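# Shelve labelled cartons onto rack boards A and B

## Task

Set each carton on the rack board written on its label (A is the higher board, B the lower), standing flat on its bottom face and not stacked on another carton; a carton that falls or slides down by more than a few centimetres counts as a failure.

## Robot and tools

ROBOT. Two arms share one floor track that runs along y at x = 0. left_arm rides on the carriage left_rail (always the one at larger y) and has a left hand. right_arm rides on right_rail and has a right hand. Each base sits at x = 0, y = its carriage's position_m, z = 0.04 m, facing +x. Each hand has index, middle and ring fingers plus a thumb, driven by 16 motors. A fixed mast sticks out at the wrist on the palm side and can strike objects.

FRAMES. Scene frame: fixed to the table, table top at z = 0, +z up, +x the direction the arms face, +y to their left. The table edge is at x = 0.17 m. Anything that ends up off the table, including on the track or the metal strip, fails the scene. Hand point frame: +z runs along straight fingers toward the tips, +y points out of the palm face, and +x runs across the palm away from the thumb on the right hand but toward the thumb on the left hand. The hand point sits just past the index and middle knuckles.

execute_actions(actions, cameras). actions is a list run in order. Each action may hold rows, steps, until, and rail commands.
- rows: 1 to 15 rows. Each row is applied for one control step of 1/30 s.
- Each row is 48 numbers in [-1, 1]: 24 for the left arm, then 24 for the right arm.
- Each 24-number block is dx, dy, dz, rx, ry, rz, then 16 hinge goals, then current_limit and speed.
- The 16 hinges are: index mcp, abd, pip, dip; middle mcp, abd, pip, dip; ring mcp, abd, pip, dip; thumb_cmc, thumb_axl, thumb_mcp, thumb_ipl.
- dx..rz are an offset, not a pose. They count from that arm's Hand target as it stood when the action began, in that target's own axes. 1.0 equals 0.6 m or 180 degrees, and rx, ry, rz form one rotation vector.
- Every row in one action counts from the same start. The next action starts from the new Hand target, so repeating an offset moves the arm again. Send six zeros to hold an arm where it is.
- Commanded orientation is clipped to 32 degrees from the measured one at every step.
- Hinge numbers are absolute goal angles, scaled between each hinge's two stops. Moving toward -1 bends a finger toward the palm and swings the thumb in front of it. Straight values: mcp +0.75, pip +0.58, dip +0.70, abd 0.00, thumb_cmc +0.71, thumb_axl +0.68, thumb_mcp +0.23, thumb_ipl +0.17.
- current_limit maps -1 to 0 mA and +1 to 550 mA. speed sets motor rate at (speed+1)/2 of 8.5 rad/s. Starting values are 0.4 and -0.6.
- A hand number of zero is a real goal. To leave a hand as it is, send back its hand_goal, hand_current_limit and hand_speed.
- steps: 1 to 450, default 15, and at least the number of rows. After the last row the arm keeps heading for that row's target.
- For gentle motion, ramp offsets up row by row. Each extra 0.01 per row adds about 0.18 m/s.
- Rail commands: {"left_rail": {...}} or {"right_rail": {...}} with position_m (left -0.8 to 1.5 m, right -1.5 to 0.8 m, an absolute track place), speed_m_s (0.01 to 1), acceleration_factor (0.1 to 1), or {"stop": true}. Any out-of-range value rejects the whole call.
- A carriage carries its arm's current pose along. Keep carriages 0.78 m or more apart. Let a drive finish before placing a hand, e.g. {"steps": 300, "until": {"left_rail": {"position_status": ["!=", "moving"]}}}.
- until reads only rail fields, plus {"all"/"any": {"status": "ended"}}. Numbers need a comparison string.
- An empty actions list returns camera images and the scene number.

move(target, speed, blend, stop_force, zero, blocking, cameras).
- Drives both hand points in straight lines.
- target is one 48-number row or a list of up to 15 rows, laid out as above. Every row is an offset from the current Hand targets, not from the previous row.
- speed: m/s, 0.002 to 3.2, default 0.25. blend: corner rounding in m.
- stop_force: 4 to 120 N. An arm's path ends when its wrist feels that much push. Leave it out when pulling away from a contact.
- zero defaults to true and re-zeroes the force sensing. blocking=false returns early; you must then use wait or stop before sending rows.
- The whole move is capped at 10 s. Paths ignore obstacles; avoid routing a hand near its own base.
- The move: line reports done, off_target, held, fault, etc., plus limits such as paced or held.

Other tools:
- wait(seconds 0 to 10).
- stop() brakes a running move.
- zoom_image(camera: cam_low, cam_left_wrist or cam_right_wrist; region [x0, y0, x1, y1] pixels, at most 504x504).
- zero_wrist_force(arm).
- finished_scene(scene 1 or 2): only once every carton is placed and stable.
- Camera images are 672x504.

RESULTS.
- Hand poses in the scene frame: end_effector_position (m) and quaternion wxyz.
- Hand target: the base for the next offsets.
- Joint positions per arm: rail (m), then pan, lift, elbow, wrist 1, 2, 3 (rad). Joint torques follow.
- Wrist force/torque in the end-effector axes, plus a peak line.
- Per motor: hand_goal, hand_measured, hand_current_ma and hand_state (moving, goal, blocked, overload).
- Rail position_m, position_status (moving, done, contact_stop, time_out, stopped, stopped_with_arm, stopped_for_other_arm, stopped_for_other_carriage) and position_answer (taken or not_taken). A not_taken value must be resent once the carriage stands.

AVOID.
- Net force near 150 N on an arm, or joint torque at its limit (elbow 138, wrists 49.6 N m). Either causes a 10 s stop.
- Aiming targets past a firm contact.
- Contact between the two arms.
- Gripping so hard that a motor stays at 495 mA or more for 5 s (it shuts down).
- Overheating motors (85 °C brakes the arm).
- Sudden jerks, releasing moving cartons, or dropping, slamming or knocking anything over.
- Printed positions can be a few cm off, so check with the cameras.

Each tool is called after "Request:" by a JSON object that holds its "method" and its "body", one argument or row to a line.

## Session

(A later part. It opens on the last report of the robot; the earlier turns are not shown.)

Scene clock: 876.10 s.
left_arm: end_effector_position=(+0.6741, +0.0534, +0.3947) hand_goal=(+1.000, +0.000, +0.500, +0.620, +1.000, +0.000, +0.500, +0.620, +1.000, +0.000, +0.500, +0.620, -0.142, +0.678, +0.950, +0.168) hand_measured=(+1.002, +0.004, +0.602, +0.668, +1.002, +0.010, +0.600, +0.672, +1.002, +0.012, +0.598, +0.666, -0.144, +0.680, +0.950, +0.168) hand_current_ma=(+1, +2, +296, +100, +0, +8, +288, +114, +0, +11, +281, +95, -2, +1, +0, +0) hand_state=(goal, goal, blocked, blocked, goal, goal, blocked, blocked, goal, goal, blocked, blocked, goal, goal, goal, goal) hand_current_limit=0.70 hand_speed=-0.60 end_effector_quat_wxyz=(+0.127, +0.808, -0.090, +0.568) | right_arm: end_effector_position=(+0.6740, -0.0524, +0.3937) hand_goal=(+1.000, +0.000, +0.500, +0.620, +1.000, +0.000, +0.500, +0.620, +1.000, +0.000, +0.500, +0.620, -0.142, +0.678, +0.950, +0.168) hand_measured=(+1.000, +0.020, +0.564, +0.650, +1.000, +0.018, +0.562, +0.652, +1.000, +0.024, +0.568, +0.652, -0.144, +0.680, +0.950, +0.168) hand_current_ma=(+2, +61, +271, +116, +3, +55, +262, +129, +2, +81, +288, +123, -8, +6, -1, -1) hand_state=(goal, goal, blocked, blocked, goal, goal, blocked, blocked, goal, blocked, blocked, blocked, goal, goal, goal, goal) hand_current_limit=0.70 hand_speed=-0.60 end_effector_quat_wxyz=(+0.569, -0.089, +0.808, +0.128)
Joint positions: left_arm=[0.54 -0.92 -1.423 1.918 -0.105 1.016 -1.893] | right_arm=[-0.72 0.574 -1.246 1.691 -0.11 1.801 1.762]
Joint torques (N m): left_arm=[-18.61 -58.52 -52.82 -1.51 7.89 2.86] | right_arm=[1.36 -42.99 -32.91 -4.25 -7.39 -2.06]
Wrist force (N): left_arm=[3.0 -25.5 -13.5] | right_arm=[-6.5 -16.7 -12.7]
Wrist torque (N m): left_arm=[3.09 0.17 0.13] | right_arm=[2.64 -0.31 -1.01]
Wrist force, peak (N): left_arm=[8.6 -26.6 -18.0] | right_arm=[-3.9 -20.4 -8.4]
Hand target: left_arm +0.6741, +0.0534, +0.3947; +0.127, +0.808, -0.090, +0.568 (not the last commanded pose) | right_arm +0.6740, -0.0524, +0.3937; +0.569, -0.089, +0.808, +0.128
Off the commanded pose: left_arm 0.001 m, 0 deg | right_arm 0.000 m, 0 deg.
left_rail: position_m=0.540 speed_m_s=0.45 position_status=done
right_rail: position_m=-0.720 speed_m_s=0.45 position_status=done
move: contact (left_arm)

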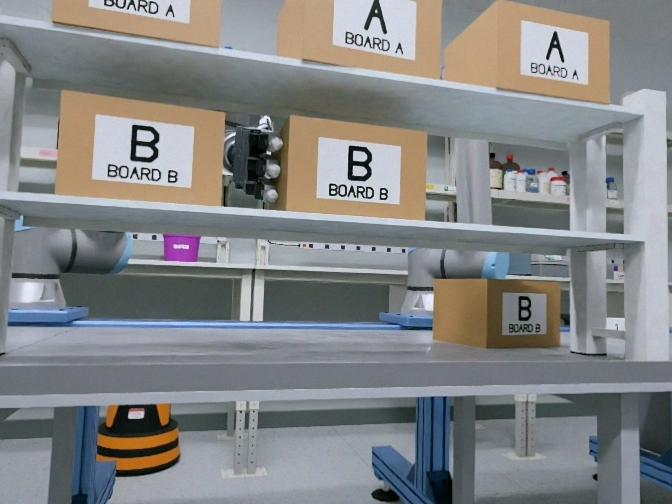

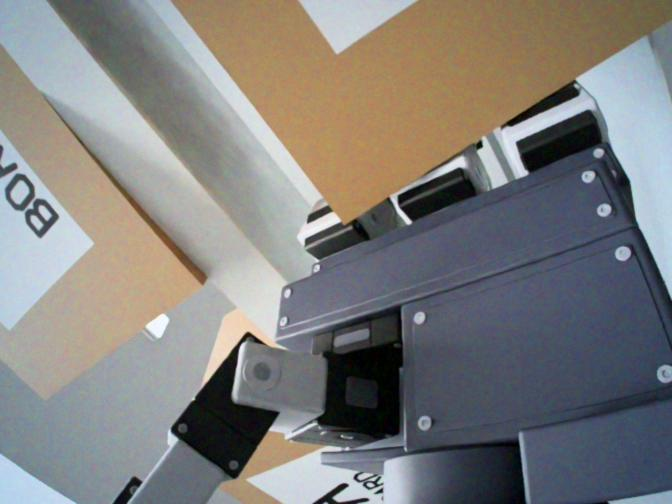

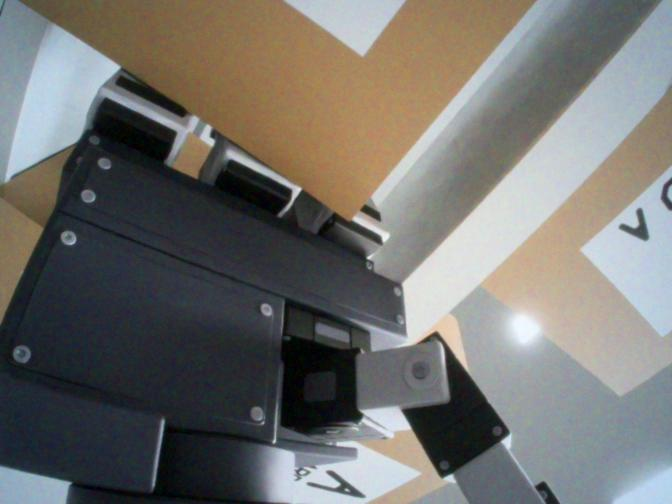

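Request:
{"method": "move", "body": {
  "target": [
    [0,-0.04755,-0.01545,0,0,0,1,0,0.5,0.62,1,0,0.5,0.62,1,0,0.5,0.62,-0.143,0.678,0.95,0.168,0.7,-0.6,0,-0.0396,-0.0129,0,0,0,1,0,0.5,0.62,1,0,0.5,0.62,1,0,0.5,0.62,-0.143,0.678,0.95,0.168,0.7,-0.6]
  ],
  "speed": 0.03
}}

Request:
{"method": "move", "body": {
  "target": [
    [-0.1337,0.1135,-0.3493,0,0,0,1,0,0.5,0.62,1,0,0.5,0.62,1,0,0.5,0.62,-0.143,0.678,0.95,0.168,0.7,-0.6,0.1334,0.1133,-0.3487,0,0,0,1,0,0.5,0.62,1,0,0.5,0.62,1,0,0.5,0.62,-0.143,0.678,0.95,0.168,0.7,-0.6]
  ],
  "speed": 0.1,
  "cameras": ["all"]
}}

Request:
{"method": "zoom_image", "body": {
  "camera": "cam_low",
  "region": [230, 90, 450, 240]
}}

Scene clock: 944.57 s.
left_arm: end_effector_position=(+0.6740, +0.0830, +0.3948) hand_goal=(+1.000, +0.000, +0.500, +0.620, +1.000, +0.000, +0.500, +0.620, +1.000, +0.000, +0.500, +0.620, -0.142, +0.678, +0.950, +0.168) hand_measured=(+1.000, -0.002, +0.502, +0.622, +1.000, -0.002, +0.502, +0.624, +1.000, -0.002, +0.502, +0.622, -0.144, +0.680, +0.950, +0.168) hand_current_ma=(+0, +0, +1, +1, +0, +0, +2, +2, +0, +0, +2, +2, -2, +1, +0, +0) hand_state=(goal, goal, goal, goal, goal, goal, goal, goal, goal, goal, goal, goal, goal, goal, goal, goal) hand_current_limit=0.70 hand_speed=-0.60 end_effector_quat_wxyz=(+0.127, +0.808, -0.090, +0.568) | right_arm: end_effector_position=(+0.6739, -0.0771, +0.3936) hand_goal=(+1.000, +0.000, +0.500, +0.620, +1.000, +0.000, +0.500, +0.620, +1.000, +0.000, +0.500, +0.620, -0.142, +0.678, +0.950, +0.168) hand_measured=(+1.000, -0.002, +0.502, +0.622, +1.000, -0.002, +0.502, +0.622, +1.000, -0.002, +0.504, +0.624, -0.144, +0.680, +0.950, +0.168) hand_current_ma=(+0, -3, +9, +9, +0, -3, +7, +8, +0, -3, +9, +10, -8, +6, -1, -1) hand_state=(goal, goal, goal, goal, goal, goal, goal, goal, goal, goal, goal, goal, goal, goal, goal, goal) hand_current_limit=0.70 hand_speed=-0.60 end_effector_quat_wxyz=(+0.569, -0.089, +0.808, +0.128)
Joint positions: left_arm=[0.54 -0.886 -1.452 1.951 -0.117 1.047 -1.878] | right_arm=[-0.72 0.542 -1.274 1.729 -0.122 1.772 1.751]
Joint torques (N m): left_arm=[16.8 -64.13 -28.7 -3.24 1.39 4.24] | right_arm=[-17.16 -83.58 -33.13 -3.16 -2.26 -2.7]
Wrist force (N): left_arm=[0.3 0.3 1.7] | right_arm=[1.2 0.5 0.7]
Wrist torque (N m): left_arm=[0.08 0.06 -0.16] | right_arm=[0.14 -0.27 0.13]
Wrist force, peak (N): left_arm=[2.5 -27.4 -14.4] | right_arm=[-7.0 -17.5 -13.3]
Hand target: left_arm +0.6740, +0.0834, +0.3948; +0.127, +0.808, -0.090, +0.568 | right_arm +0.6739, -0.0774, +0.3936; +0.569, -0.089, +0.808, +0.128
Off the commanded pose: left_arm 0.000 m, 0 deg | right_arm 0.000 m, 0 deg.
left_rail: position_m=0.540 speed_m_s=0.45 position_status=done
right_rail: position_m=-0.720 speed_m_s=0.45 position_status=done
move: done

Scene clock: 947.67 s.
left_arm: end_effector_position=(+0.4396, +0.0829, +0.3940) hand_goal=(+1.000, +0.000, +0.500, +0.620, +1.000, +0.000, +0.500, +0.620, +1.000, +0.000, +0.500, +0.620, -0.142, +0.678, +0.950, +0.168) hand_measured=(+1.000, -0.002, +0.502, +0.622, +1.000, -0.002, +0.502, +0.624, +1.000, -0.002, +0.502, +0.622, -0.144, +0.680, +0.950, +0.168) hand_current_ma=(+0, +0, +1, +1, +0, +0, +2, +2, +0, +0, +2, +2, -2, +1, +0, +0) hand_state=(goal, goal, goal, goal, goal, goal, goal, goal, goal, goal, goal, goal, goal, goal, goal, goal) hand_current_limit=0.70 hand_speed=-0.60 end_effector_quat_wxyz=(+0.127, +0.808, -0.090, +0.568) | right_arm: end_effector_position=(+0.4399, -0.0767, +0.3924) hand_goal=(+1.000, +0.000, +0.500, +0.620, +1.000, +0.000, +0.500, +0.620, +1.000, +0.000, +0.500, +0.620, -0.142, +0.678, +0.950, +0.168) hand_measured=(+1.000, -0.002, +0.502, +0.622, +1.000, -0.002, +0.502, +0.622, +1.000, -0.002, +0.504, +0.624, -0.144, +0.680, +0.950, +0.168) hand_current_ma=(+0, -3, +9, +9, +0, -3, +7, +8, +0, -3, +9, +10, -8, +6, -1, -1) hand_state=(goal, goal, goal, goal, goal, goal, goal, goal, goal, goal, goal, goal, goal, goal, goal, goal) hand_current_limit=0.70 hand_speed=-0.60 end_effector_quat_wxyz=(+0.569, -0.089, +0.808, +0.128)
Joint positions: left_arm=[0.54 -1.379 -1.715 2.236 0.079 0.608 -2.192] | right_arm=[-0.72 0.792 -1.481 1.989 -0.147 2.007 1.84]
Joint torques (N m): left_arm=[-15.38 -37.78 -25.37 4.95 -3.74 -3.79] | right_arm=[17 -66.85 -30.68 1.61 3.04 3.4]
Wrist force (N): left_arm=[0.6 0.1 1.7] | right_arm=[1.3 1.9 0.2]
Wrist torque (N m): left_arm=[0.02 0.04 0.01] | right_arm=[0.29 -0.29 -0.05]
Wrist force, peak (N): left_arm=[0.8 -0.3 2.3] | right_arm=[1.4 2.3 -0.6]
Hand target: left_arm +0.4395, +0.0829, +0.3940; +0.127, +0.808, -0.090, +0.568 | right_arm +0.4398, -0.0767, +0.3924; +0.569, -0.089, +0.808, +0.128
Off the commanded pose: left_arm 0.000 m, 0 deg | right_arm 0.000 m, 0 deg.
left_rail: position_m=0.540 speed_m_s=0.45 position_status=done
right_rail: position_m=-0.720 speed_m_s=0.45 position_status=done
move: done

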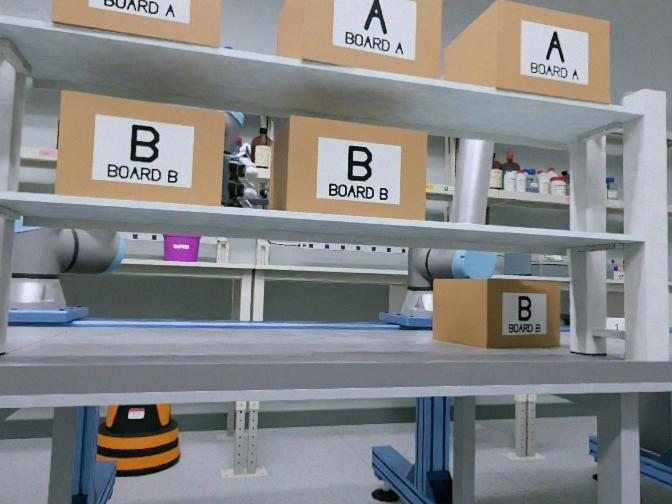

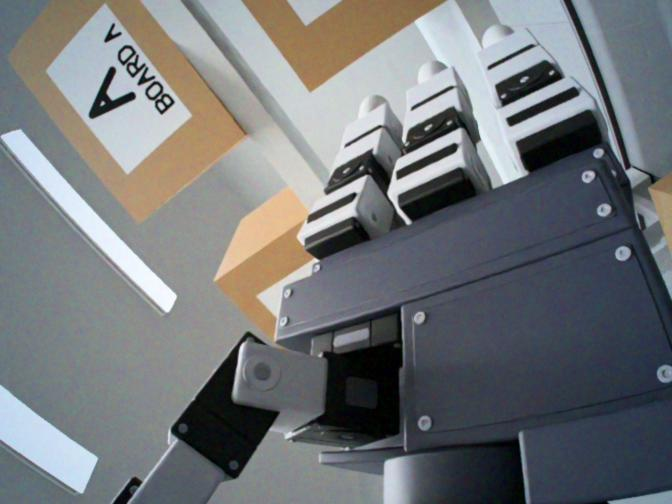

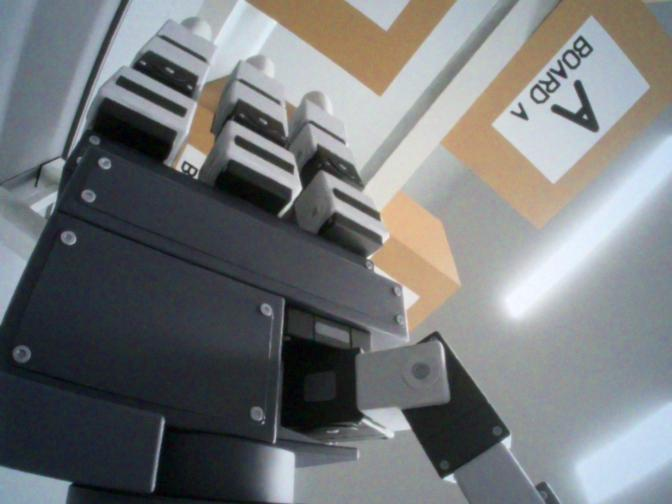

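Scaled by 2.291.

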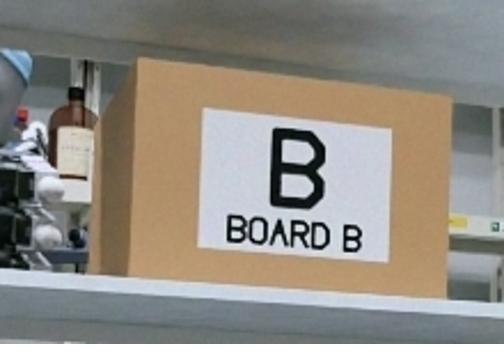

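Request:
{"method": "move", "body": {
  "target": [
    [0,0,0,0,0,0,1,0,0.5,0.62,1,0,0.5,0.62,1,0,0.5,0.62,-0.143,0.678,0.95,0.168,0.7,-0.6,-0.04698,-0.31174,-0.11927,0,0,0,1,0,0.5,0.62,1,0,0.5,0.62,1,0,0.5,0.62,-0.143,0.678,0.95,0.168,0.7,-0.6],
    [-0.08642,0.23734,0.12977,0,0.1057,0.0343,1,0,0.5,0.62,1,0,0.5,0.62,1,0,0.5,0.62,-0.143,0.678,0.95,0.168,0.7,-0.6,-0.04698,-0.31174,-0.11927,0,0,0,1,0,0.5,0.62,1,0,0.5,0.62,1,0,0.5,0.62,-0.143,0.678,0.95,0.168,0.7,-0.6]
  ],
  "speed": 0.12
}}

Request:
{"method": "move", "body": {
  "target": [
    [0,-0.0524,0.1612,0,0,0,1,0,0.5,0.62,1,0,0.5,0.62,1,0,0.5,0.62,-0.143,0.678,0.95,0.168,0.7,-0.6,0,0,0,0,0,0,1,0,0.5,0.62,1,0,0.5,0.62,1,0,0.5,0.62,-0.143,0.678,0.95,0.168,0.7,-0.6]
  ],
  "speed": 0.03,
  "stop_force": 25,
  "cameras": ["cam_low","cam_left_wrist"]
}}

Request:
{"method": "zoom_image", "body": {
  "camera": "cam_low",
  "region": [230, 90, 450, 240]
}}

Scene clock: 958.77 s.
left_arm: end_effector_position=(+0.4505, -0.0765, +0.3348) hand_goal=(+1.000, +0.000, +0.500, +0.620, +1.000, +0.000, +0.500, +0.620, +1.000, +0.000, +0.500, +0.620, -0.142, +0.678, +0.950, +0.168) hand_measured=(+1.000, -0.002, +0.502, +0.622, +1.000, -0.002, +0.502, +0.624, +1.000, -0.002, +0.502, +0.622, -0.144, +0.680, +0.950, +0.168) hand_current_ma=(+0, +0, +1, +1, +0, -1, +2, +2, +0, -1, +2, +2, -2, +1, +0, +0) hand_state=(goal, goal, goal, goal, goal, goal, goal, goal, goal, goal, goal, goal, goal, goal, goal, goal) hand_current_limit=0.70 hand_speed=-0.60 end_effector_quat_wxyz=(+0.109, +0.698, -0.111, +0.699) end_effector_velocity=(+0.001, +0.001, -0.001) end_effector_angular_velocity=(+0.000, -0.001, +0.002) | right_arm: end_effector_position=(+0.4391, -0.2768, +0.4221) hand_goal=(+1.000, +0.000, +0.500, +0.620, +1.000, +0.000, +0.500, +0.620, +1.000, +0.000, +0.500, +0.620, -0.142, +0.678, +0.950, +0.168) hand_measured=(+1.000, -0.002, +0.502, +0.622, +1.000, -0.002, +0.502, +0.622, +1.000, -0.002, +0.502, +0.624, -0.144, +0.680, +0.950, +0.168) hand_current_ma=(+0, -3, +8, +8, +0, -3, +7, +8, +0, -3, +9, +10, -8, +6, -1, -1) hand_state=(goal, goal, goal, goal, goal, goal, goal, goal, goal, goal, goal, goal, goal, goal, goal, goal) hand_current_limit=0.70 hand_speed=-0.60 end_effector_quat_wxyz=(+0.569, -0.089, +0.808, +0.128)
Joint positions: left_arm=[0.54 -1.428 -1.444 2.211 -0.773 0.455 -1.564] | right_arm=[-0.72 0.395 -1.832 2.243 -0.085 1.632 1.703]
Joint velocities: left_arm=[0 0.002 0.001 0.001 -0.005 0 0.003] | right_arm=[within noise]
Joint torques (N m): left_arm=[11.67 -24.17 -21.48 -4.95 2.76 5.11] | right_arm=[-16.95 -38.71 -34.24 1.31 -2.08 -2.85]
Wrist force (N): left_arm=[0.0 0.0 1.9] | right_arm=[1.1 1.4 1.2]
Wrist torque (N m): left_arm=[0.10 0.02 -0.22] | right_arm=[0.23 -0.25 0.11]
Wrist force, peak (N): left_arm=[-0.2 0.5 2.5] | right_arm=[1.3 2.6 0.2]
Hand target: left_arm +0.4505, -0.0765, +0.3348; +0.109, +0.698, -0.111, +0.700 | right_arm +0.4391, -0.2768, +0.4221; +0.569, -0.089, +0.808, +0.128
Off the commanded pose: left_arm 0.000 m, 0 deg | right_arm 0.000 m, 0 deg.
left_rail: position_m=0.540 speed_m_s=0.45 position_status=done
right_rail: position_m=-0.720 speed_m_s=0.45 position_status=done
move: done

Scene clock: 963.33 s.
left_arm: end_effector_position=(+0.5522, -0.0763, +0.3351) hand_goal=(+1.000, +0.000, +0.500, +0.620, +1.000, +0.000, +0.500, +0.620, +1.000, +0.000, +0.500, +0.620, -0.142, +0.678, +0.950, +0.168) hand_measured=(+1.000, -0.002, +0.502, +0.622, +0.988, -0.004, +0.492, +0.616, +0.984, -0.006, +0.484, +0.610, -0.144, +0.680, +0.950, +0.168) hand_current_ma=(+0, -1, +1, +1, -15, -3, -7, -3, -21, -4, -22, -11, -2, +1, +0, +0) hand_state=(goal, goal, goal, goal, goal, goal, goal, goal, goal, goal, goal, goal, goal, goal, goal, goal) hand_current_limit=0.70 hand_speed=-0.60 end_effector_quat_wxyz=(+0.109, +0.698, -0.111, +0.700) | right_arm: end_effector_position=(+0.4391, -0.2768, +0.4221) hand_goal=(+1.000, +0.000, +0.500, +0.620, +1.000, +0.000, +0.500, +0.620, +1.000, +0.000, +0.500, +0.620, -0.142, +0.678, +0.950, +0.168) hand_measured=(+1.000, -0.002, +0.502, +0.622, +1.000, -0.002, +0.502, +0.622, +1.000, -0.002, +0.502, +0.624, -0.144, +0.680, +0.950, +0.168) hand_current_ma=(+0, -3, +8, +8, +0, -3, +7, +8, +0, -3, +9, +10, -8, +6, -1, -1) hand_state=(goal, goal, goal, goal, goal, goal, goal, goal, goal, goal, goal, goal, goal, goal, goal, goal) hand_current_limit=0.70 hand_speed=-0.60 end_effector_quat_wxyz=(+0.569, -0.089, +0.808, +0.128)
Joint positions: left_arm=[0.54 -1.237 -1.362 2.109 -0.751 0.646 -1.565] | right_arm=[-0.72 0.395 -1.832 2.243 -0.085 1.632 1.703]
Joint torques (N m): left_arm=[19.11 -33.09 -40.03 1.32 1.69 -3.08] | right_arm=[-16.17 -40.86 -33.49 1.26 -1.65 -2.75]
Wrist force (N): left_arm=[0.5 3.2 -6.6] | right_arm=[0.8 1.4 1.2]
Wrist torque (N m): left_arm=[0.63 -0.66 -0.23] | right_arm=[0.22 -0.22 0.09]
Wrist force, peak (N): left_arm=[0.0 2.5 -10.4] | right_arm=[1.3 1.5 1.6]
Hand target: left_arm +0.5522, -0.0763, +0.3351; +0.109, +0.698, -0.111, +0.700 | right_arm +0.4391, -0.2768, +0.4221; +0.569, -0.089, +0.808, +0.128
Off the commanded pose: left_arm 0.000 m, 0 deg | right_arm 0.000 m, 0 deg.
left_rail: position_m=0.540 speed_m_s=0.45 position_status=done
right_rail: position_m=-0.720 speed_m_s=0.45 position_status=done
move: done
Images, in order (width x height): cam_low 672x504, cam_left_wrist 672x504.

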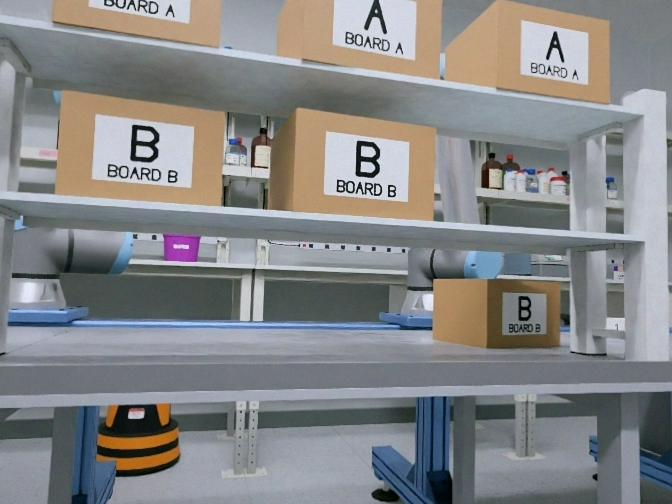

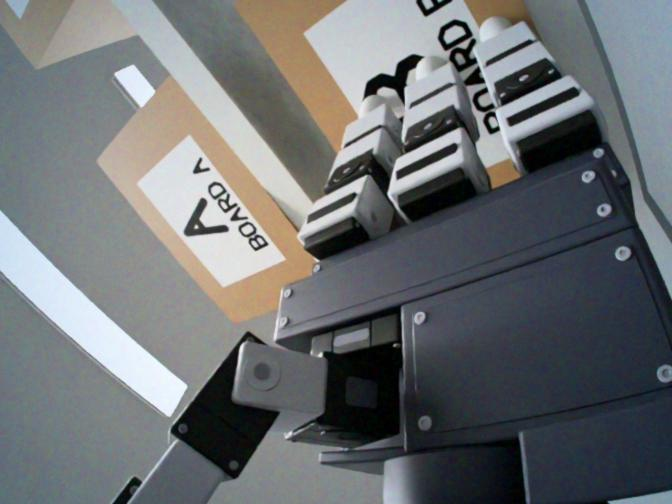

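Scaled by 2.291.

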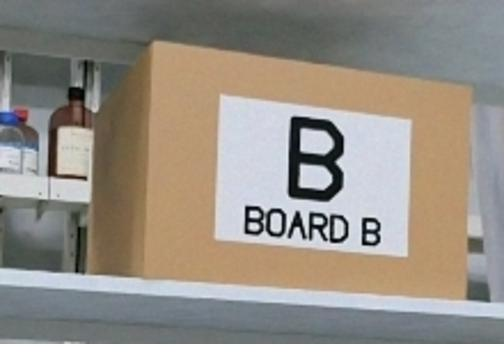

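Request:
{"method": "move", "body": {
  "target": [
    [0,0.0515,-0.1585,0,0,0,1,0,0.5,0.62,1,0,0.5,0.62,1,0,0.5,0.62,-0.143,0.678,0.95,0.168,0.7,-0.6,0,0,0,0,0,0,1,0,0.5,0.62,1,0,0.5,0.62,1,0,0.5,0.62,-0.143,0.678,0.95,0.168,0.7,-0.6],
    [0.2583,-0.30605,-0.27853,0,-0.1057,-0.0343,1,0,0.5,0.62,1,0,0.5,0.62,1,0,0.5,0.62,-0.143,0.678,0.95,0.168,0.7,-0.6,-0.11255,0.16012,0.02927,0,0,0,1,0,0.5,0.62,1,0,0.5,0.62,1,0,0.5,0.62,-0.143,0.678,0.95,0.168,0.7,-0.6]
  ],
  "speed": 0.12
}}

Request:
{"method": "execute_actions", "body": {
  "actions": [
    {"left_rail":{"position_m":0.97,"speed_m_s":0.45,"acceleration_factor":0.5},"steps":150,"until":{"left_rail":{"position_status":["!=","moving"]}}},
    {"steps":20},
    {"right_rail":{"position_m":-0.29,"speed_m_s":0.45,"acceleration_factor":0.5},"steps":150,"until":{"right_rail":{"position_status":["!=","moving"]}}}
  ],
  "cameras": ["all"]
}}

Request:
{"method": "zoom_image", "body": {
  "camera": "cam_low",
  "region": [420, 265, 500, 360]
}}

Request:
{"method": "zoom_image", "body": {
  "camera": "cam_low",
  "region": [490, 265, 570, 360]
}}

Scene clock: 987.67 s.
left_arm: end_effector_position=(+0.4491, +0.1495, +0.4901) hand_goal=(+1.000, +0.000, +0.500, +0.620, +1.000, +0.000, +0.500, +0.620, +1.000, +0.000, +0.500, +0.620, -0.142, +0.678, +0.950, +0.168) hand_measured=(+1.000, -0.002, +0.502, +0.622, +0.998, -0.004, +0.498, +0.616, +0.998, -0.006, +0.498, +0.618, -0.144, +0.680, +0.950, +0.168) hand_current_ma=(+0, -1, +1, +1, -2, -3, -2, -2, -1, -4, -2, -2, -2, +1, +0, +0) hand_state=(goal, goal, goal, goal, goal, goal, goal, goal, goal, goal, goal, goal, goal, goal, goal, goal) hand_current_limit=0.70 hand_speed=-0.60 end_effector_quat_wxyz=(+0.127, +0.808, -0.090, +0.568) | right_arm: end_effector_position=(+0.4499, -0.1801, +0.4901) hand_goal=(+1.000, +0.000, +0.500, +0.620, +1.000, +0.000, +0.500, +0.620, +1.000, +0.000, +0.500, +0.620, -0.142, +0.678, +0.950, +0.168) hand_measured=(+1.000, -0.002, +0.502, +0.622, +1.000, -0.002, +0.502, +0.622, +1.000, -0.002, +0.502, +0.624, -0.144, +0.680, +0.950, +0.168) hand_current_ma=(+0, -3, +8, +8, +0, -3, +7, +8, +0, -3, +9, +10, -8, +6, -1, -1) hand_state=(goal, goal, goal, goal, goal, goal, goal, goal, goal, goal, goal, goal, goal, goal, goal, goal) hand_current_limit=0.70 hand_speed=-0.60 end_effector_quat_wxyz=(+0.569, -0.089, +0.808, +0.128)
Joint positions: left_arm=[0.54 -1.302 -1.897 2.179 0.262 0.673 -2.122] | right_arm=[-0.72 0.608 -1.707 2.02 0.025 1.834 1.773]
Joint torques (N m): left_arm=[13.65 -24.53 -45.93 4.15 2.14 -3.59] | right_arm=[16.91 -15.94 -48.74 1.37 2.94 3.45]
Wrist force (N): left_arm=[0.6 -0.4 1.8] | right_arm=[1.7 1.5 1.5]
Wrist torque (N m): left_arm=[-0.05 0.02 0.04] | right_arm=[0.09 -0.37 0.09]
Wrist force, peak (N): left_arm=[0.3 3.6 -7.2] | right_arm=[1.7 1.7 1.5]
Hand target: left_arm +0.4491, +0.1495, +0.4901; +0.127, +0.808, -0.090, +0.568 | right_arm +0.4499, -0.1801, +0.4902; +0.569, -0.089, +0.808, +0.128
Off the commanded pose: left_arm 0.000 m, 0 deg | right_arm 0.000 m, 0 deg.
left_rail: position_m=0.540 speed_m_s=0.45 position_status=done
right_rail: position_m=-0.720 speed_m_s=0.45 position_status=done
move: done

Scene clock: 992.87 s.
left_arm: end_effector_position=(+0.4491, +0.5795, +0.4901) hand_goal=(+1.000, +0.000, +0.500, +0.620, +1.000, +0.000, +0.500, +0.620, +1.000, +0.000, +0.500, +0.620, -0.142, +0.678, +0.950, +0.168) hand_measured=(+1.000, -0.002, +0.502, +0.622, +0.998, -0.004, +0.498, +0.616, +0.998, -0.006, +0.498, +0.618, -0.144, +0.680, +0.950, +0.168) hand_current_ma=(+0, -1, +1, +1, -2, -3, -2, -2, -1, -4, -2, -2, -2, +1, +0, +0) hand_state=(goal, goal, goal, goal, goal, goal, goal, goal, goal, goal, goal, goal, goal, goal, goal, goal) hand_current_limit=0.70 hand_speed=-0.60 end_effector_quat_wxyz=(+0.127, +0.808, -0.090, +0.568) | right_arm: end_effector_position=(+0.4499, +0.2499, +0.4902) hand_goal=(+1.000, +0.000, +0.500, +0.620, +1.000, +0.000, +0.500, +0.620, +1.000, +0.000, +0.500, +0.620, -0.142, +0.678, +0.950, +0.168) hand_measured=(+1.000, -0.002, +0.502, +0.622, +1.000, -0.002, +0.502, +0.622, +1.000, -0.002, +0.502, +0.624, -0.144, +0.680, +0.950, +0.168) hand_current_ma=(+0, -3, +8, +8, +0, -3, +7, +8, +0, -3, +8, +9, -8, +6, -1, -1) hand_state=(goal, goal, goal, goal, goal, goal, goal, goal, goal, goal, goal, goal, goal, goal, goal, goal) hand_current_limit=0.70 hand_speed=-0.60 end_effector_quat_wxyz=(+0.569, -0.089, +0.808, +0.128)
Joint positions: left_arm=[0.97 -1.302 -1.897 2.179 0.263 0.673 -2.122] | right_arm=[-0.29 0.608 -1.707 2.02 0.025 1.834 1.773]
Joint torques (N m): left_arm=[-8.9 8.68 -40.6 -0.76 0.21 -3.29] | right_arm=[13.51 -27.84 -40.4 -2.31 -0.31 3.48]
Wrist force (N): left_arm=[0.0 -0.4 1.2] | right_arm=[1.4 1.1 1.1]
Wrist torque (N m): left_arm=[0.00 0.09 -0.01] | right_arm=[0.08 -0.33 0.06]
Wrist force, peak (N): left_arm=[0.1 -0.1 2.8] | right_arm=[1.7 2.4 1.5]
Hand target: left_arm +0.4491, +0.5795, +0.4901; +0.127, +0.808, -0.090, +0.568 | right_arm +0.4499, +0.2499, +0.4902; +0.569, -0.089, +0.808, +0.128
Off the commanded pose: left_arm 0.000 m, 0 deg | right_arm 0.000 m, 0 deg.
left_rail: position_m=0.970 speed_m_s=0.45 position_status=done
right_rail: position_m=-0.290 speed_m_s=0.45 position_status=done

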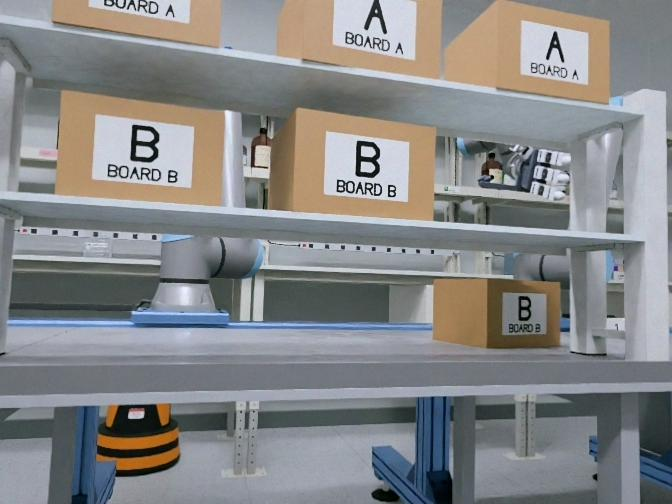

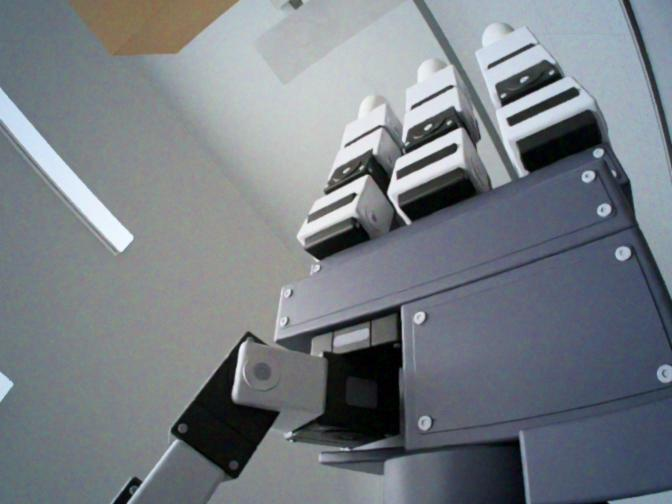

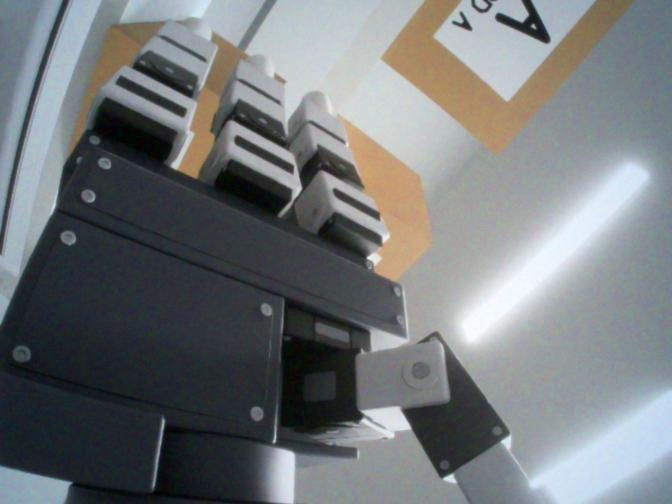

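Scaled by 5.305.

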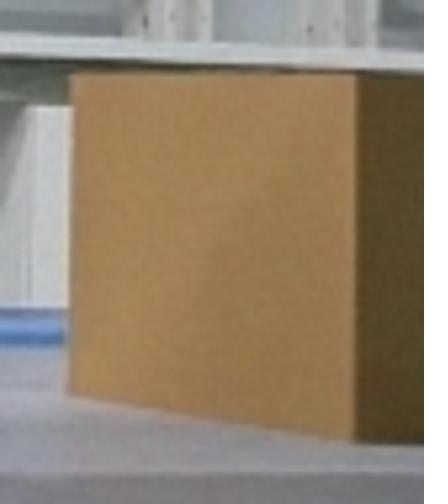

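Scaled by 5.305.

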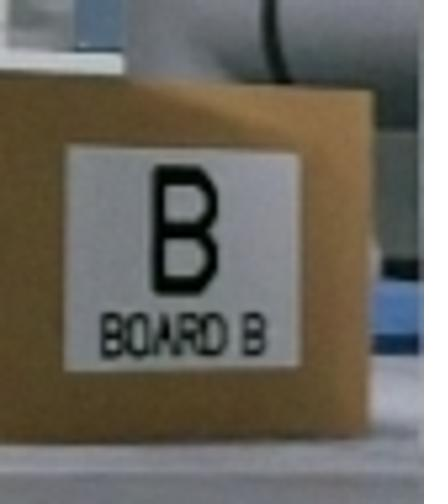

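Request:
{"method": "move", "body": {
  "target": [-0.2508,0.0527,0.11236,0.03654,0.00412,-0.01266,1,0,0.5,0.62,1,0,0.5,0.62,1,0,0.5,0.62,-0.143,0.678,0.95,0.168,0.7,-0.6,0.2391,0.12043,0.16923,-0.03654,0.00412,-0.01266,1,0,0.5,0.62,1,0,0.5,0.62,1,0,0.5,0.62,-0.143,0.678,0.95,0.168,0.7,-0.6],
  "speed": 0.12,
  "cameras": ["all"]
}}

Scene clock: 1017.43 s.
left_arm: end_effector_position=(+0.4492, +0.5290, +0.3302) hand_goal=(+1.000, +0.000, +0.500, +0.620, +1.000, +0.000, +0.500, +0.620, +1.000, +0.000, +0.500, +0.620, -0.142, +0.678, +0.950, +0.168) hand_measured=(+1.000, -0.002, +0.502, +0.622, +0.998, -0.004, +0.498, +0.616, +0.998, -0.006, +0.498, +0.618, -0.144, +0.680, +0.950, +0.168) hand_current_ma=(+0, -1, +1, +1, -2, -3, -2, -2, -1, -4, -2, -2, -2, +1, +0, +0) hand_state=(goal, goal, goal, goal, goal, goal, goal, goal, goal, goal, goal, goal, goal, goal, goal, goal) hand_current_limit=0.70 hand_speed=-0.60 end_effector_quat_wxyz=(+0.092, +0.812, -0.040, +0.575) | right_arm: end_effector_position=(+0.4717, +0.3501, +0.3304) hand_goal=(+1.000, +0.000, +0.500, +0.620, +1.000, +0.000, +0.500, +0.620, +1.000, +0.000, +0.500, +0.620, -0.142, +0.678, +0.950, +0.168) hand_measured=(+1.000, -0.002, +0.502, +0.622, +1.000, -0.002, +0.502, +0.622, +1.000, -0.002, +0.502, +0.624, -0.144, +0.680, +0.950, +0.168) hand_current_ma=(+0, -3, +8, +8, +0, -3, +7, +8, +0, -3, +8, +9, -8, +6, -1, -1) hand_state=(goal, goal, goal, goal, goal, goal, goal, goal, goal, goal, goal, goal, goal, goal, goal, goal) hand_current_limit=0.70 hand_speed=-0.60 end_effector_quat_wxyz=(+0.560, -0.138, +0.801, +0.162)
Joint positions: left_arm=[0.97 -1.407 -1.592 2.288 0.058 0.491 -2.372] | right_arm=[-0.29 0.684 -1.424 2.049 -0.291 1.791 1.757]
Joint torques (N m): left_arm=[-11.42 -12.4 -38.13 -1.04 -4.71 -3.26] | right_arm=[18.17 -33.33 -42.84 -3.33 -1.78 -2.53]
Wrist force (N): left_arm=[0.7 0.5 2.1] | right_arm=[1.6 1.1 0.7]
Wrist torque (N m): left_arm=[0.04 0.03 0.00] | right_arm=[0.26 -0.30 0.19]
Wrist force, peak (N): left_arm=[0.3 0.0 2.4] | right_arm=[2.0 1.6 1.5]
Hand target: left_arm +0.4493, +0.5289, +0.3301; +0.092, +0.812, -0.040, +0.575 | right_arm +0.4718, +0.3502, +0.3302; +0.560, -0.138, +0.801, +0.162
Off the commanded pose: left_arm 0.000 m, 0 deg | right_arm 0.000 m, 0 deg.
left_rail: position_m=0.970 speed_m_s=0.45 position_status=done
right_rail: position_m=-0.290 speed_m_s=0.45 position_status=done
move: done

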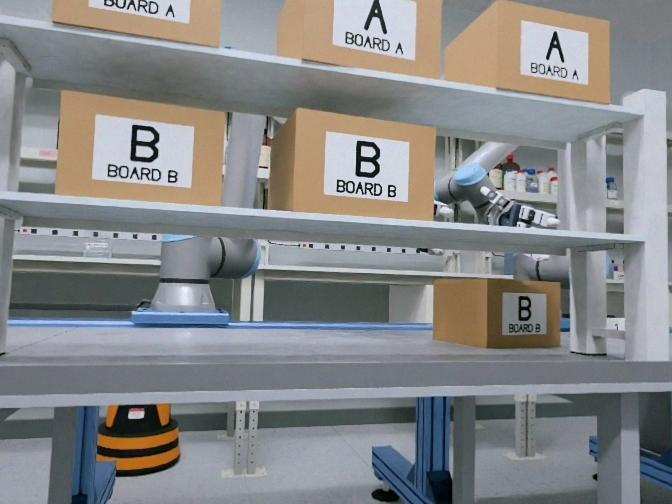

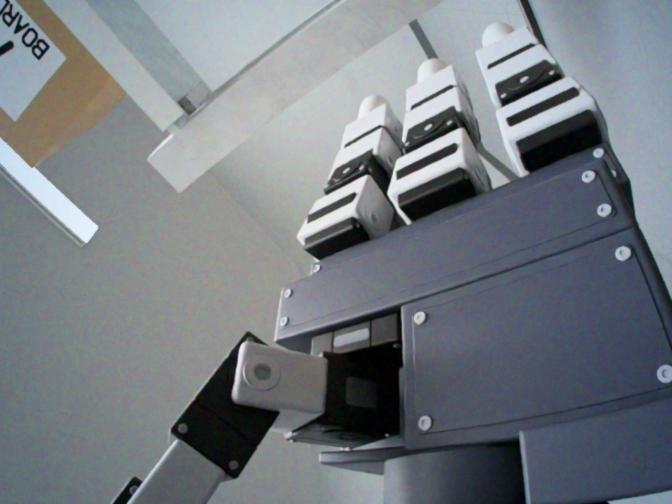

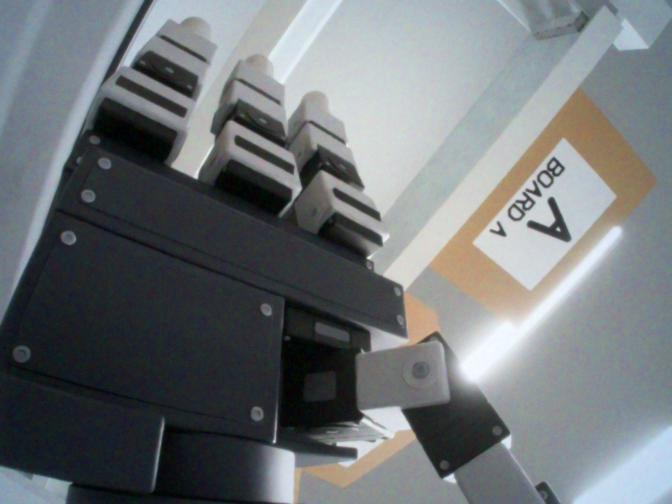

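Request:
{"method": "move", "body": {
  "target": [-0.2821,-0.03173,0.09765,0,0,0,1,0,0.5,0.62,1,0,0.5,0.62,1,0,0.5,0.62,-0.143,0.678,0.95,0.168,0.7,-0.6,0.2821,-0.03173,0.09765,0,0,0,1,0,0.5,0.62,1,0,0.5,0.62,1,0,0.5,0.62,-0.143,0.678,0.95,0.168,0.7,-0.6],
  "speed": 0.07,
  "stop_force": 12,
  "cameras": ["all"]
}}

Scene clock: 1023.63 s.
left_arm: end_effector_position=(+0.4492, +0.5293, +0.2618) hand_goal=(+1.000, +0.000, +0.500, +0.620, +1.000, +0.000, +0.500, +0.620, +1.000, +0.000, +0.500, +0.620, -0.142, +0.678, +0.950, +0.168) hand_measured=(+1.000, -0.002, +0.502, +0.622, +0.998, -0.002, +0.498, +0.618, +1.000, +0.146, +0.516, +0.622, -0.144, +0.680, +0.950, +0.168) hand_current_ma=(+0, -1, +1, +1, -1, +0, -2, -2, +0, +415, +22, +1, -2, +1, +0, +0) hand_state=(goal, goal, goal, goal, goal, goal, goal, goal, goal, blocked, goal, goal, goal, goal, goal, goal) hand_current_limit=0.70 hand_speed=-0.60 end_effector_quat_wxyz=(+0.092, +0.812, -0.040, +0.574) | right_arm: end_effector_position=(+0.4728, +0.3504, +0.1501) hand_goal=(+1.000, +0.000, +0.500, +0.620, +1.000, +0.000, +0.500, +0.620, +1.000, +0.000, +0.500, +0.620, -0.142, +0.678, +0.950, +0.168) hand_measured=(+1.000, -0.002, +0.502, +0.622, +1.000, -0.002, +0.502, +0.622, +1.000, -0.002, +0.502, +0.624, -0.144, +0.680, +0.950, +0.168) hand_current_ma=(+0, -3, +8, +8, +0, -3, +7, +8, +0, -3, +8, +9, -8, +6, -1, -1) hand_state=(goal, goal, goal, goal, goal, goal, goal, goal, goal, goal, goal, goal, goal, goal, goal, goal) hand_current_limit=0.70 hand_speed=-0.60 end_effector_quat_wxyz=(+0.560, -0.138, +0.801, +0.162)
Joint positions: left_arm=[0.97 -1.407 -1.486 2.344 -0.102 0.491 -2.374] | right_arm=[-0.29 0.684 -1.176 2.156 -0.645 1.79 1.757]
Joint torques (N m): left_arm=[-11.21 -46.57 -31.08 5.16 -1.88 -2.84] | right_arm=[-0.66 -44.17 -19.1 -3.02 -0.79 -2.6]
Wrist force (N): left_arm=[4.5 -0.3 0.7] | right_arm=[1.1 0.9 0.3]
Wrist torque (N m): left_arm=[0.15 0.45 0.45] | right_arm=[0.25 -0.22 0.18]
Wrist force, peak (N): left_arm=[9.6 0.2 -10.0] | right_arm=[1.6 1.6 1.2]
Hand target: left_arm +0.4492, +0.5293, +0.2618; +0.092, +0.812, -0.040, +0.574 (not the last commanded pose) | right_arm +0.4727, +0.3504, +0.1501; +0.560, -0.138, +0.801, +0.162
Off the commanded pose: left_arm 0.112 m, 0 deg | right_arm 0.000 m, 0 deg.
left_rail: position_m=0.970 speed_m_s=0.45 position_status=done
right_rail: position_m=-0.290 speed_m_s=0.45 position_status=done
move: contact (left_arm)

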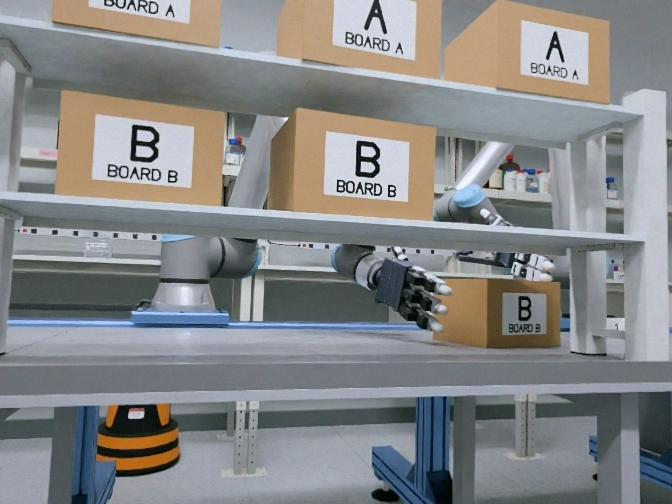

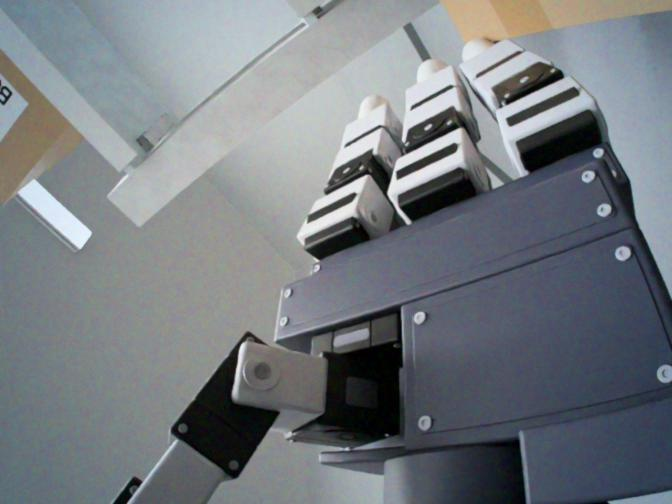

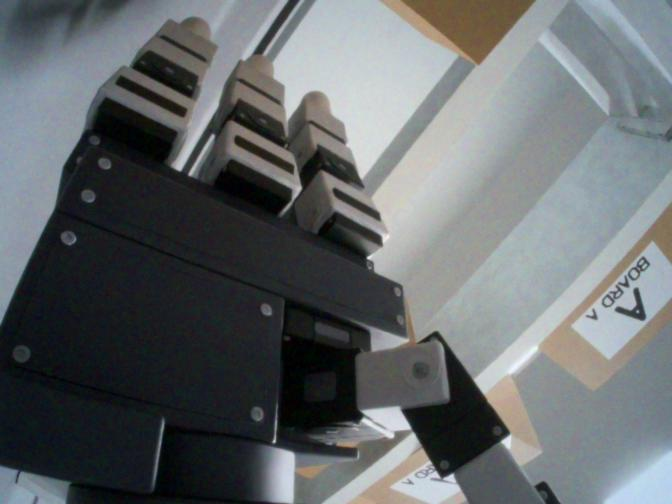

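Request:
{"method": "zoom_image", "body": {
  "camera": "cam_left_wrist",
  "region": [350, 0, 672, 200]
}}

Request:
{"method": "zoom_image", "body": {
  "camera": "cam_low",
  "region": [370, 220, 580, 360]
}}

Scaled by 1.565 from the camera's 672x504 image, which has a finer 960x720 frame.

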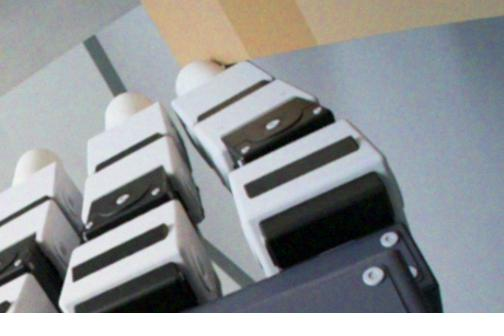

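Scaled by 2.400.

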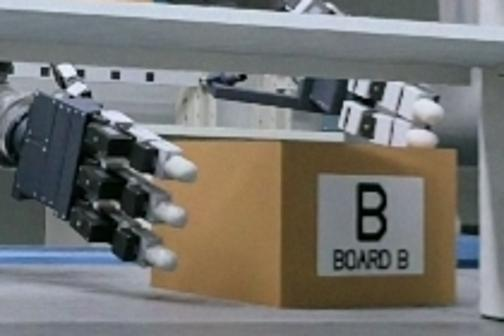

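Request:
{"method": "move", "body": {
  "target": [
    [0.01775,-0.0472,-0.0153,0,0,0,1,0,0.5,0.62,1,0,0.5,0.62,1,0,0.5,0.62,-0.143,0.678,0.95,0.168,0.7,-0.6,0,0,0,0,0,0,1,0,0.5,0.62,1,0,0.5,0.62,1,0,0.5,0.62,-0.143,0.678,0.95,0.168,0.7,-0.6]
  ],
  "speed": 0.05,
  "cameras": ["all"]
}}

Scene clock: 1050.70 s.
left_arm: end_effector_position=(+0.4491, +0.5591, +0.2718) hand_goal=(+1.000, +0.000, +0.500, +0.620, +1.000, +0.000, +0.500, +0.620, +1.000, +0.000, +0.500, +0.620, -0.142, +0.678, +0.950, +0.168) hand_measured=(+1.000, -0.002, +0.502, +0.622, +0.998, -0.002, +0.498, +0.618, +1.000, -0.002, +0.502, +0.622, -0.144, +0.680, +0.950, +0.168) hand_current_ma=(+0, -1, +1, +1, -1, +0, -2, -2, +0, +0, +2, +1, -2, +1, +0, +0) hand_state=(goal, goal, goal, goal, goal, goal, goal, goal, goal, goal, goal, goal, goal, goal, goal, goal) hand_current_limit=0.70 hand_speed=-0.60 end_effector_quat_wxyz=(+0.092, +0.812, -0.040, +0.574) | right_arm: end_effector_position=(+0.4727, +0.3504, +0.1501) hand_goal=(+1.000, +0.000, +0.500, +0.620, +1.000, +0.000, +0.500, +0.620, +1.000, +0.000, +0.500, +0.620, -0.142, +0.678, +0.950, +0.168) hand_measured=(+1.000, -0.002, +0.502, +0.622, +1.000, -0.002, +0.502, +0.622, +1.000, -0.002, +0.502, +0.624, -0.144, +0.680, +0.950, +0.168) hand_current_ma=(+0, -3, +8, +8, +0, -3, +7, +8, +0, -3, +8, +9, -8, +6, -1, -1) hand_state=(goal, goal, goal, goal, goal, goal, goal, goal, goal, goal, goal, goal, goal, goal, goal, goal) hand_current_limit=0.70 hand_speed=-0.60 end_effector_quat_wxyz=(+0.560, -0.138, +0.801, +0.162)
Joint positions: left_arm=[0.97 -1.392 -1.55 2.383 -0.096 0.502 -2.353] | right_arm=[-0.29 0.684 -1.176 2.156 -0.645 1.79 1.757]
Joint torques (N m): left_arm=[13.05 -37.59 -17.89 6.05 1.69 3.49] | right_arm=[8.59 -42.79 -17.4 -3.05 2.12 -2.72]
Wrist force (N): left_arm=[0.6 0.4 1.4] | right_arm=[1.5 1.1 0.6]
Wrist torque (N m): left_arm=[0.09 0.03 -0.14] | right_arm=[0.26 -0.28 0.24]
Wrist force, peak (N): left_arm=[5.2 -0.2 0.6] | right_arm=[1.7 1.4 0.9]
Hand target: left_arm +0.4491, +0.5593, +0.2719; +0.092, +0.812, -0.040, +0.574 | right_arm +0.4727, +0.3504, +0.1501; +0.560, -0.138, +0.801, +0.162
Off the commanded pose: left_arm 0.000 m, 0 deg | right_arm 0.000 m, 0 deg.
left_rail: position_m=0.970 speed_m_s=0.45 position_status=done
right_rail: position_m=-0.290 speed_m_s=0.45 position_status=done
move: done

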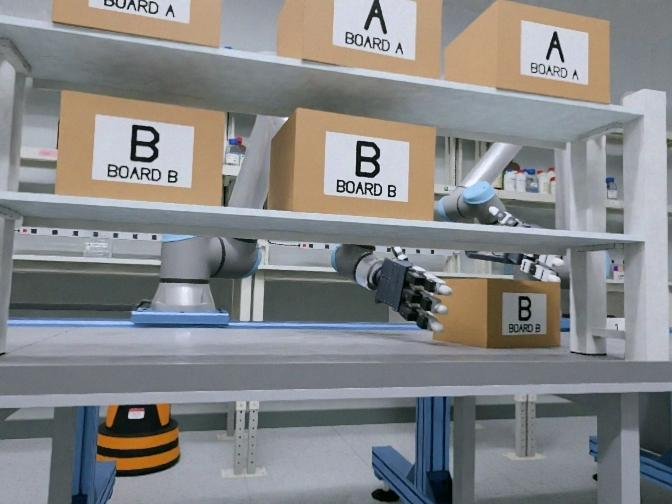

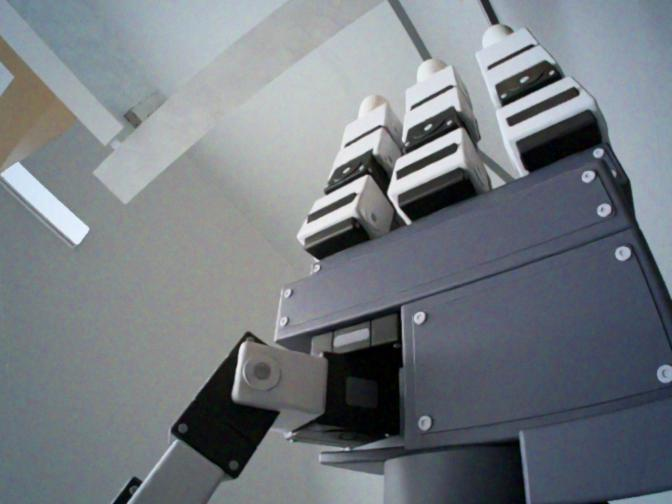

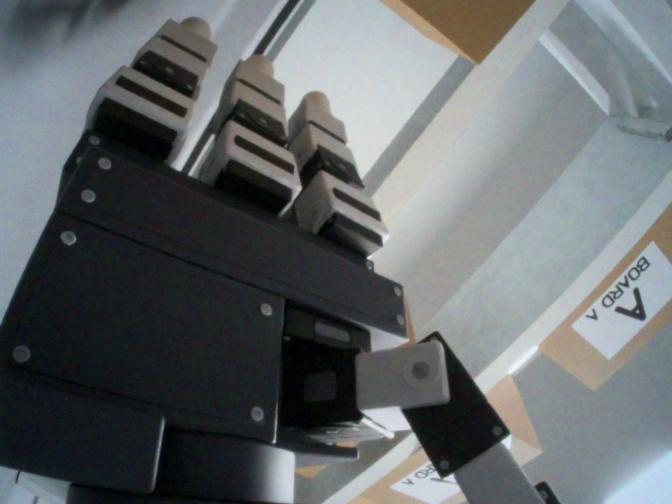

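Request:
{"method": "move", "body": {
  "target": [-0.1910,-0.02148,0.06612,0,0,0,1,0,0.5,0.62,1,0,0.5,0.62,1,0,0.5,0.62,-0.143,0.678,0.95,0.168,0.7,-0.6,0,0,0,0,0,0,1,0,0.5,0.62,1,0,0.5,0.62,1,0,0.5,0.62,-0.143,0.678,0.95,0.168,0.7,-0.6],
  "speed": 0.06,
  "stop_force": 10,
  "cameras": ["all"]
}}

Scene clock: 1068.30 s.
left_arm: end_effector_position=(+0.4494, +0.5595, +0.1500) hand_goal=(+1.000, +0.000, +0.500, +0.620, +1.000, +0.000, +0.500, +0.620, +1.000, +0.000, +0.500, +0.620, -0.142, +0.678, +0.950, +0.168) hand_measured=(+1.000, -0.002, +0.502, +0.622, +0.998, -0.002, +0.498, +0.618, +1.000, -0.002, +0.502, +0.622, -0.144, +0.680, +0.950, +0.168) hand_current_ma=(+0, -1, +1, +1, -1, +0, -2, -2, +0, +0, +2, +1, -2, +1, +0, +0) hand_state=(goal, goal, goal, goal, goal, goal, goal, goal, goal, goal, goal, goal, goal, goal, goal, goal) hand_current_limit=0.70 hand_speed=-0.60 end_effector_quat_wxyz=(+0.092, +0.812, -0.040, +0.574) | right_arm: end_effector_position=(+0.4727, +0.3504, +0.1501) hand_goal=(+1.000, +0.000, +0.500, +0.620, +1.000, +0.000, +0.500, +0.620, +1.000, +0.000, +0.500, +0.620, -0.142, +0.678, +0.950, +0.168) hand_measured=(+1.000, -0.002, +0.502, +0.622, +1.000, -0.002, +0.502, +0.622, +1.000, -0.002, +0.502, +0.624, -0.144, +0.680, +0.950, +0.168) hand_current_ma=(+0, -3, +8, +8, +0, -3, +7, +8, +0, -3, +8, +9, -8, +6, -1, -1) hand_state=(goal, goal, goal, goal, goal, goal, goal, goal, goal, goal, goal, goal, goal, goal, goal, goal) hand_current_limit=0.70 hand_speed=-0.60 end_effector_quat_wxyz=(+0.560, -0.138, +0.801, +0.162)
Joint positions: left_arm=[0.97 -1.391 -1.298 2.451 -0.417 0.503 -2.351] | right_arm=[-0.29 0.684 -1.176 2.156 -0.645 1.79 1.757]
Joint torques (N m): left_arm=[13.95 -19.29 -5.02 -1.21 1.13 4.4] | right_arm=[8.55 -42.32 -18.53 -3.22 1.91 -2.67]
Wrist force (N): left_arm=[0.4 0.7 1.7] | right_arm=[1.3 1.0 0.9]
Wrist torque (N m): left_arm=[0.12 0.06 -0.16] | right_arm=[0.22 -0.26 0.21]
Wrist force, peak (N): left_arm=[1.4 0.5 1.8] | right_arm=[1.7 1.4 0.4]
Hand target: left_arm +0.4494, +0.5595, +0.1500; +0.092, +0.812, -0.040, +0.574 | right_arm +0.4727, +0.3504, +0.1501; +0.560, -0.138, +0.801, +0.162
Off the commanded pose: left_arm 0.000 m, 0 deg | right_arm 0.000 m, 0 deg.
left_rail: position_m=0.970 speed_m_s=0.45 position_status=done
right_rail: position_m=-0.290 speed_m_s=0.45 position_status=done
move: done

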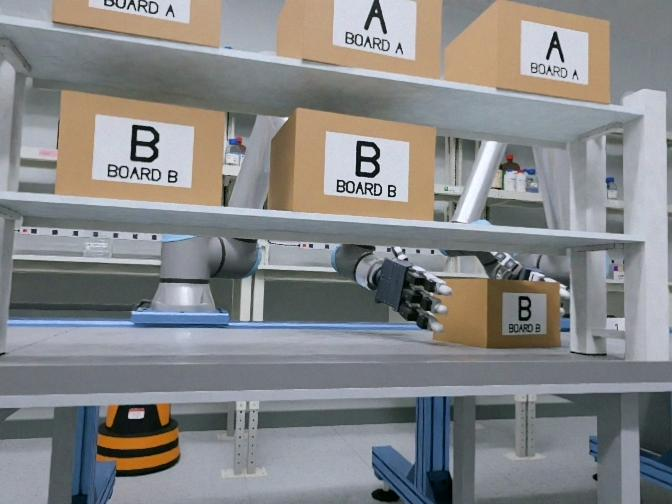

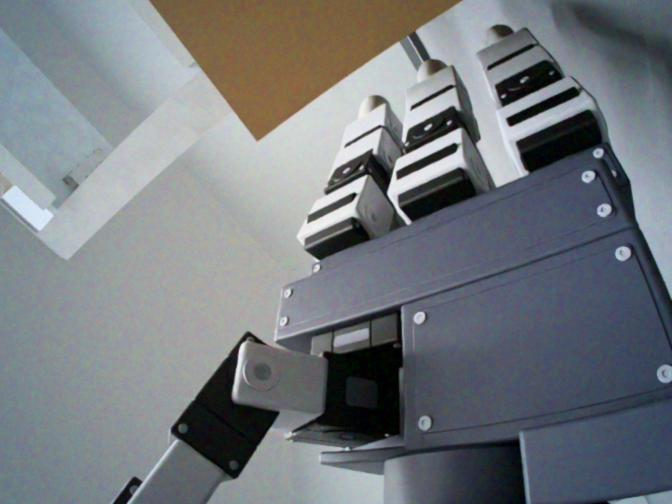

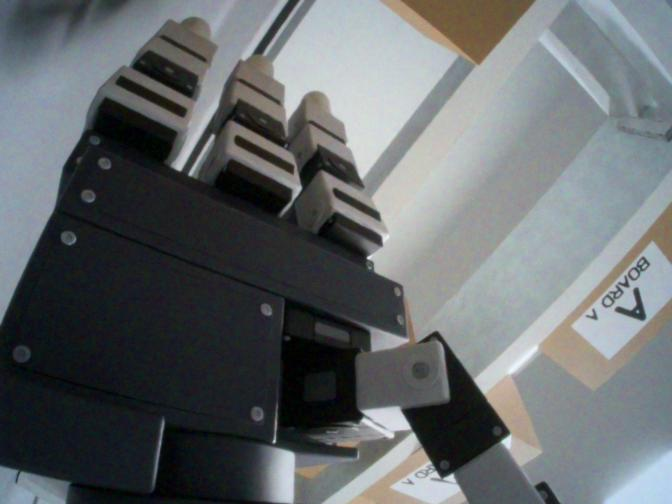

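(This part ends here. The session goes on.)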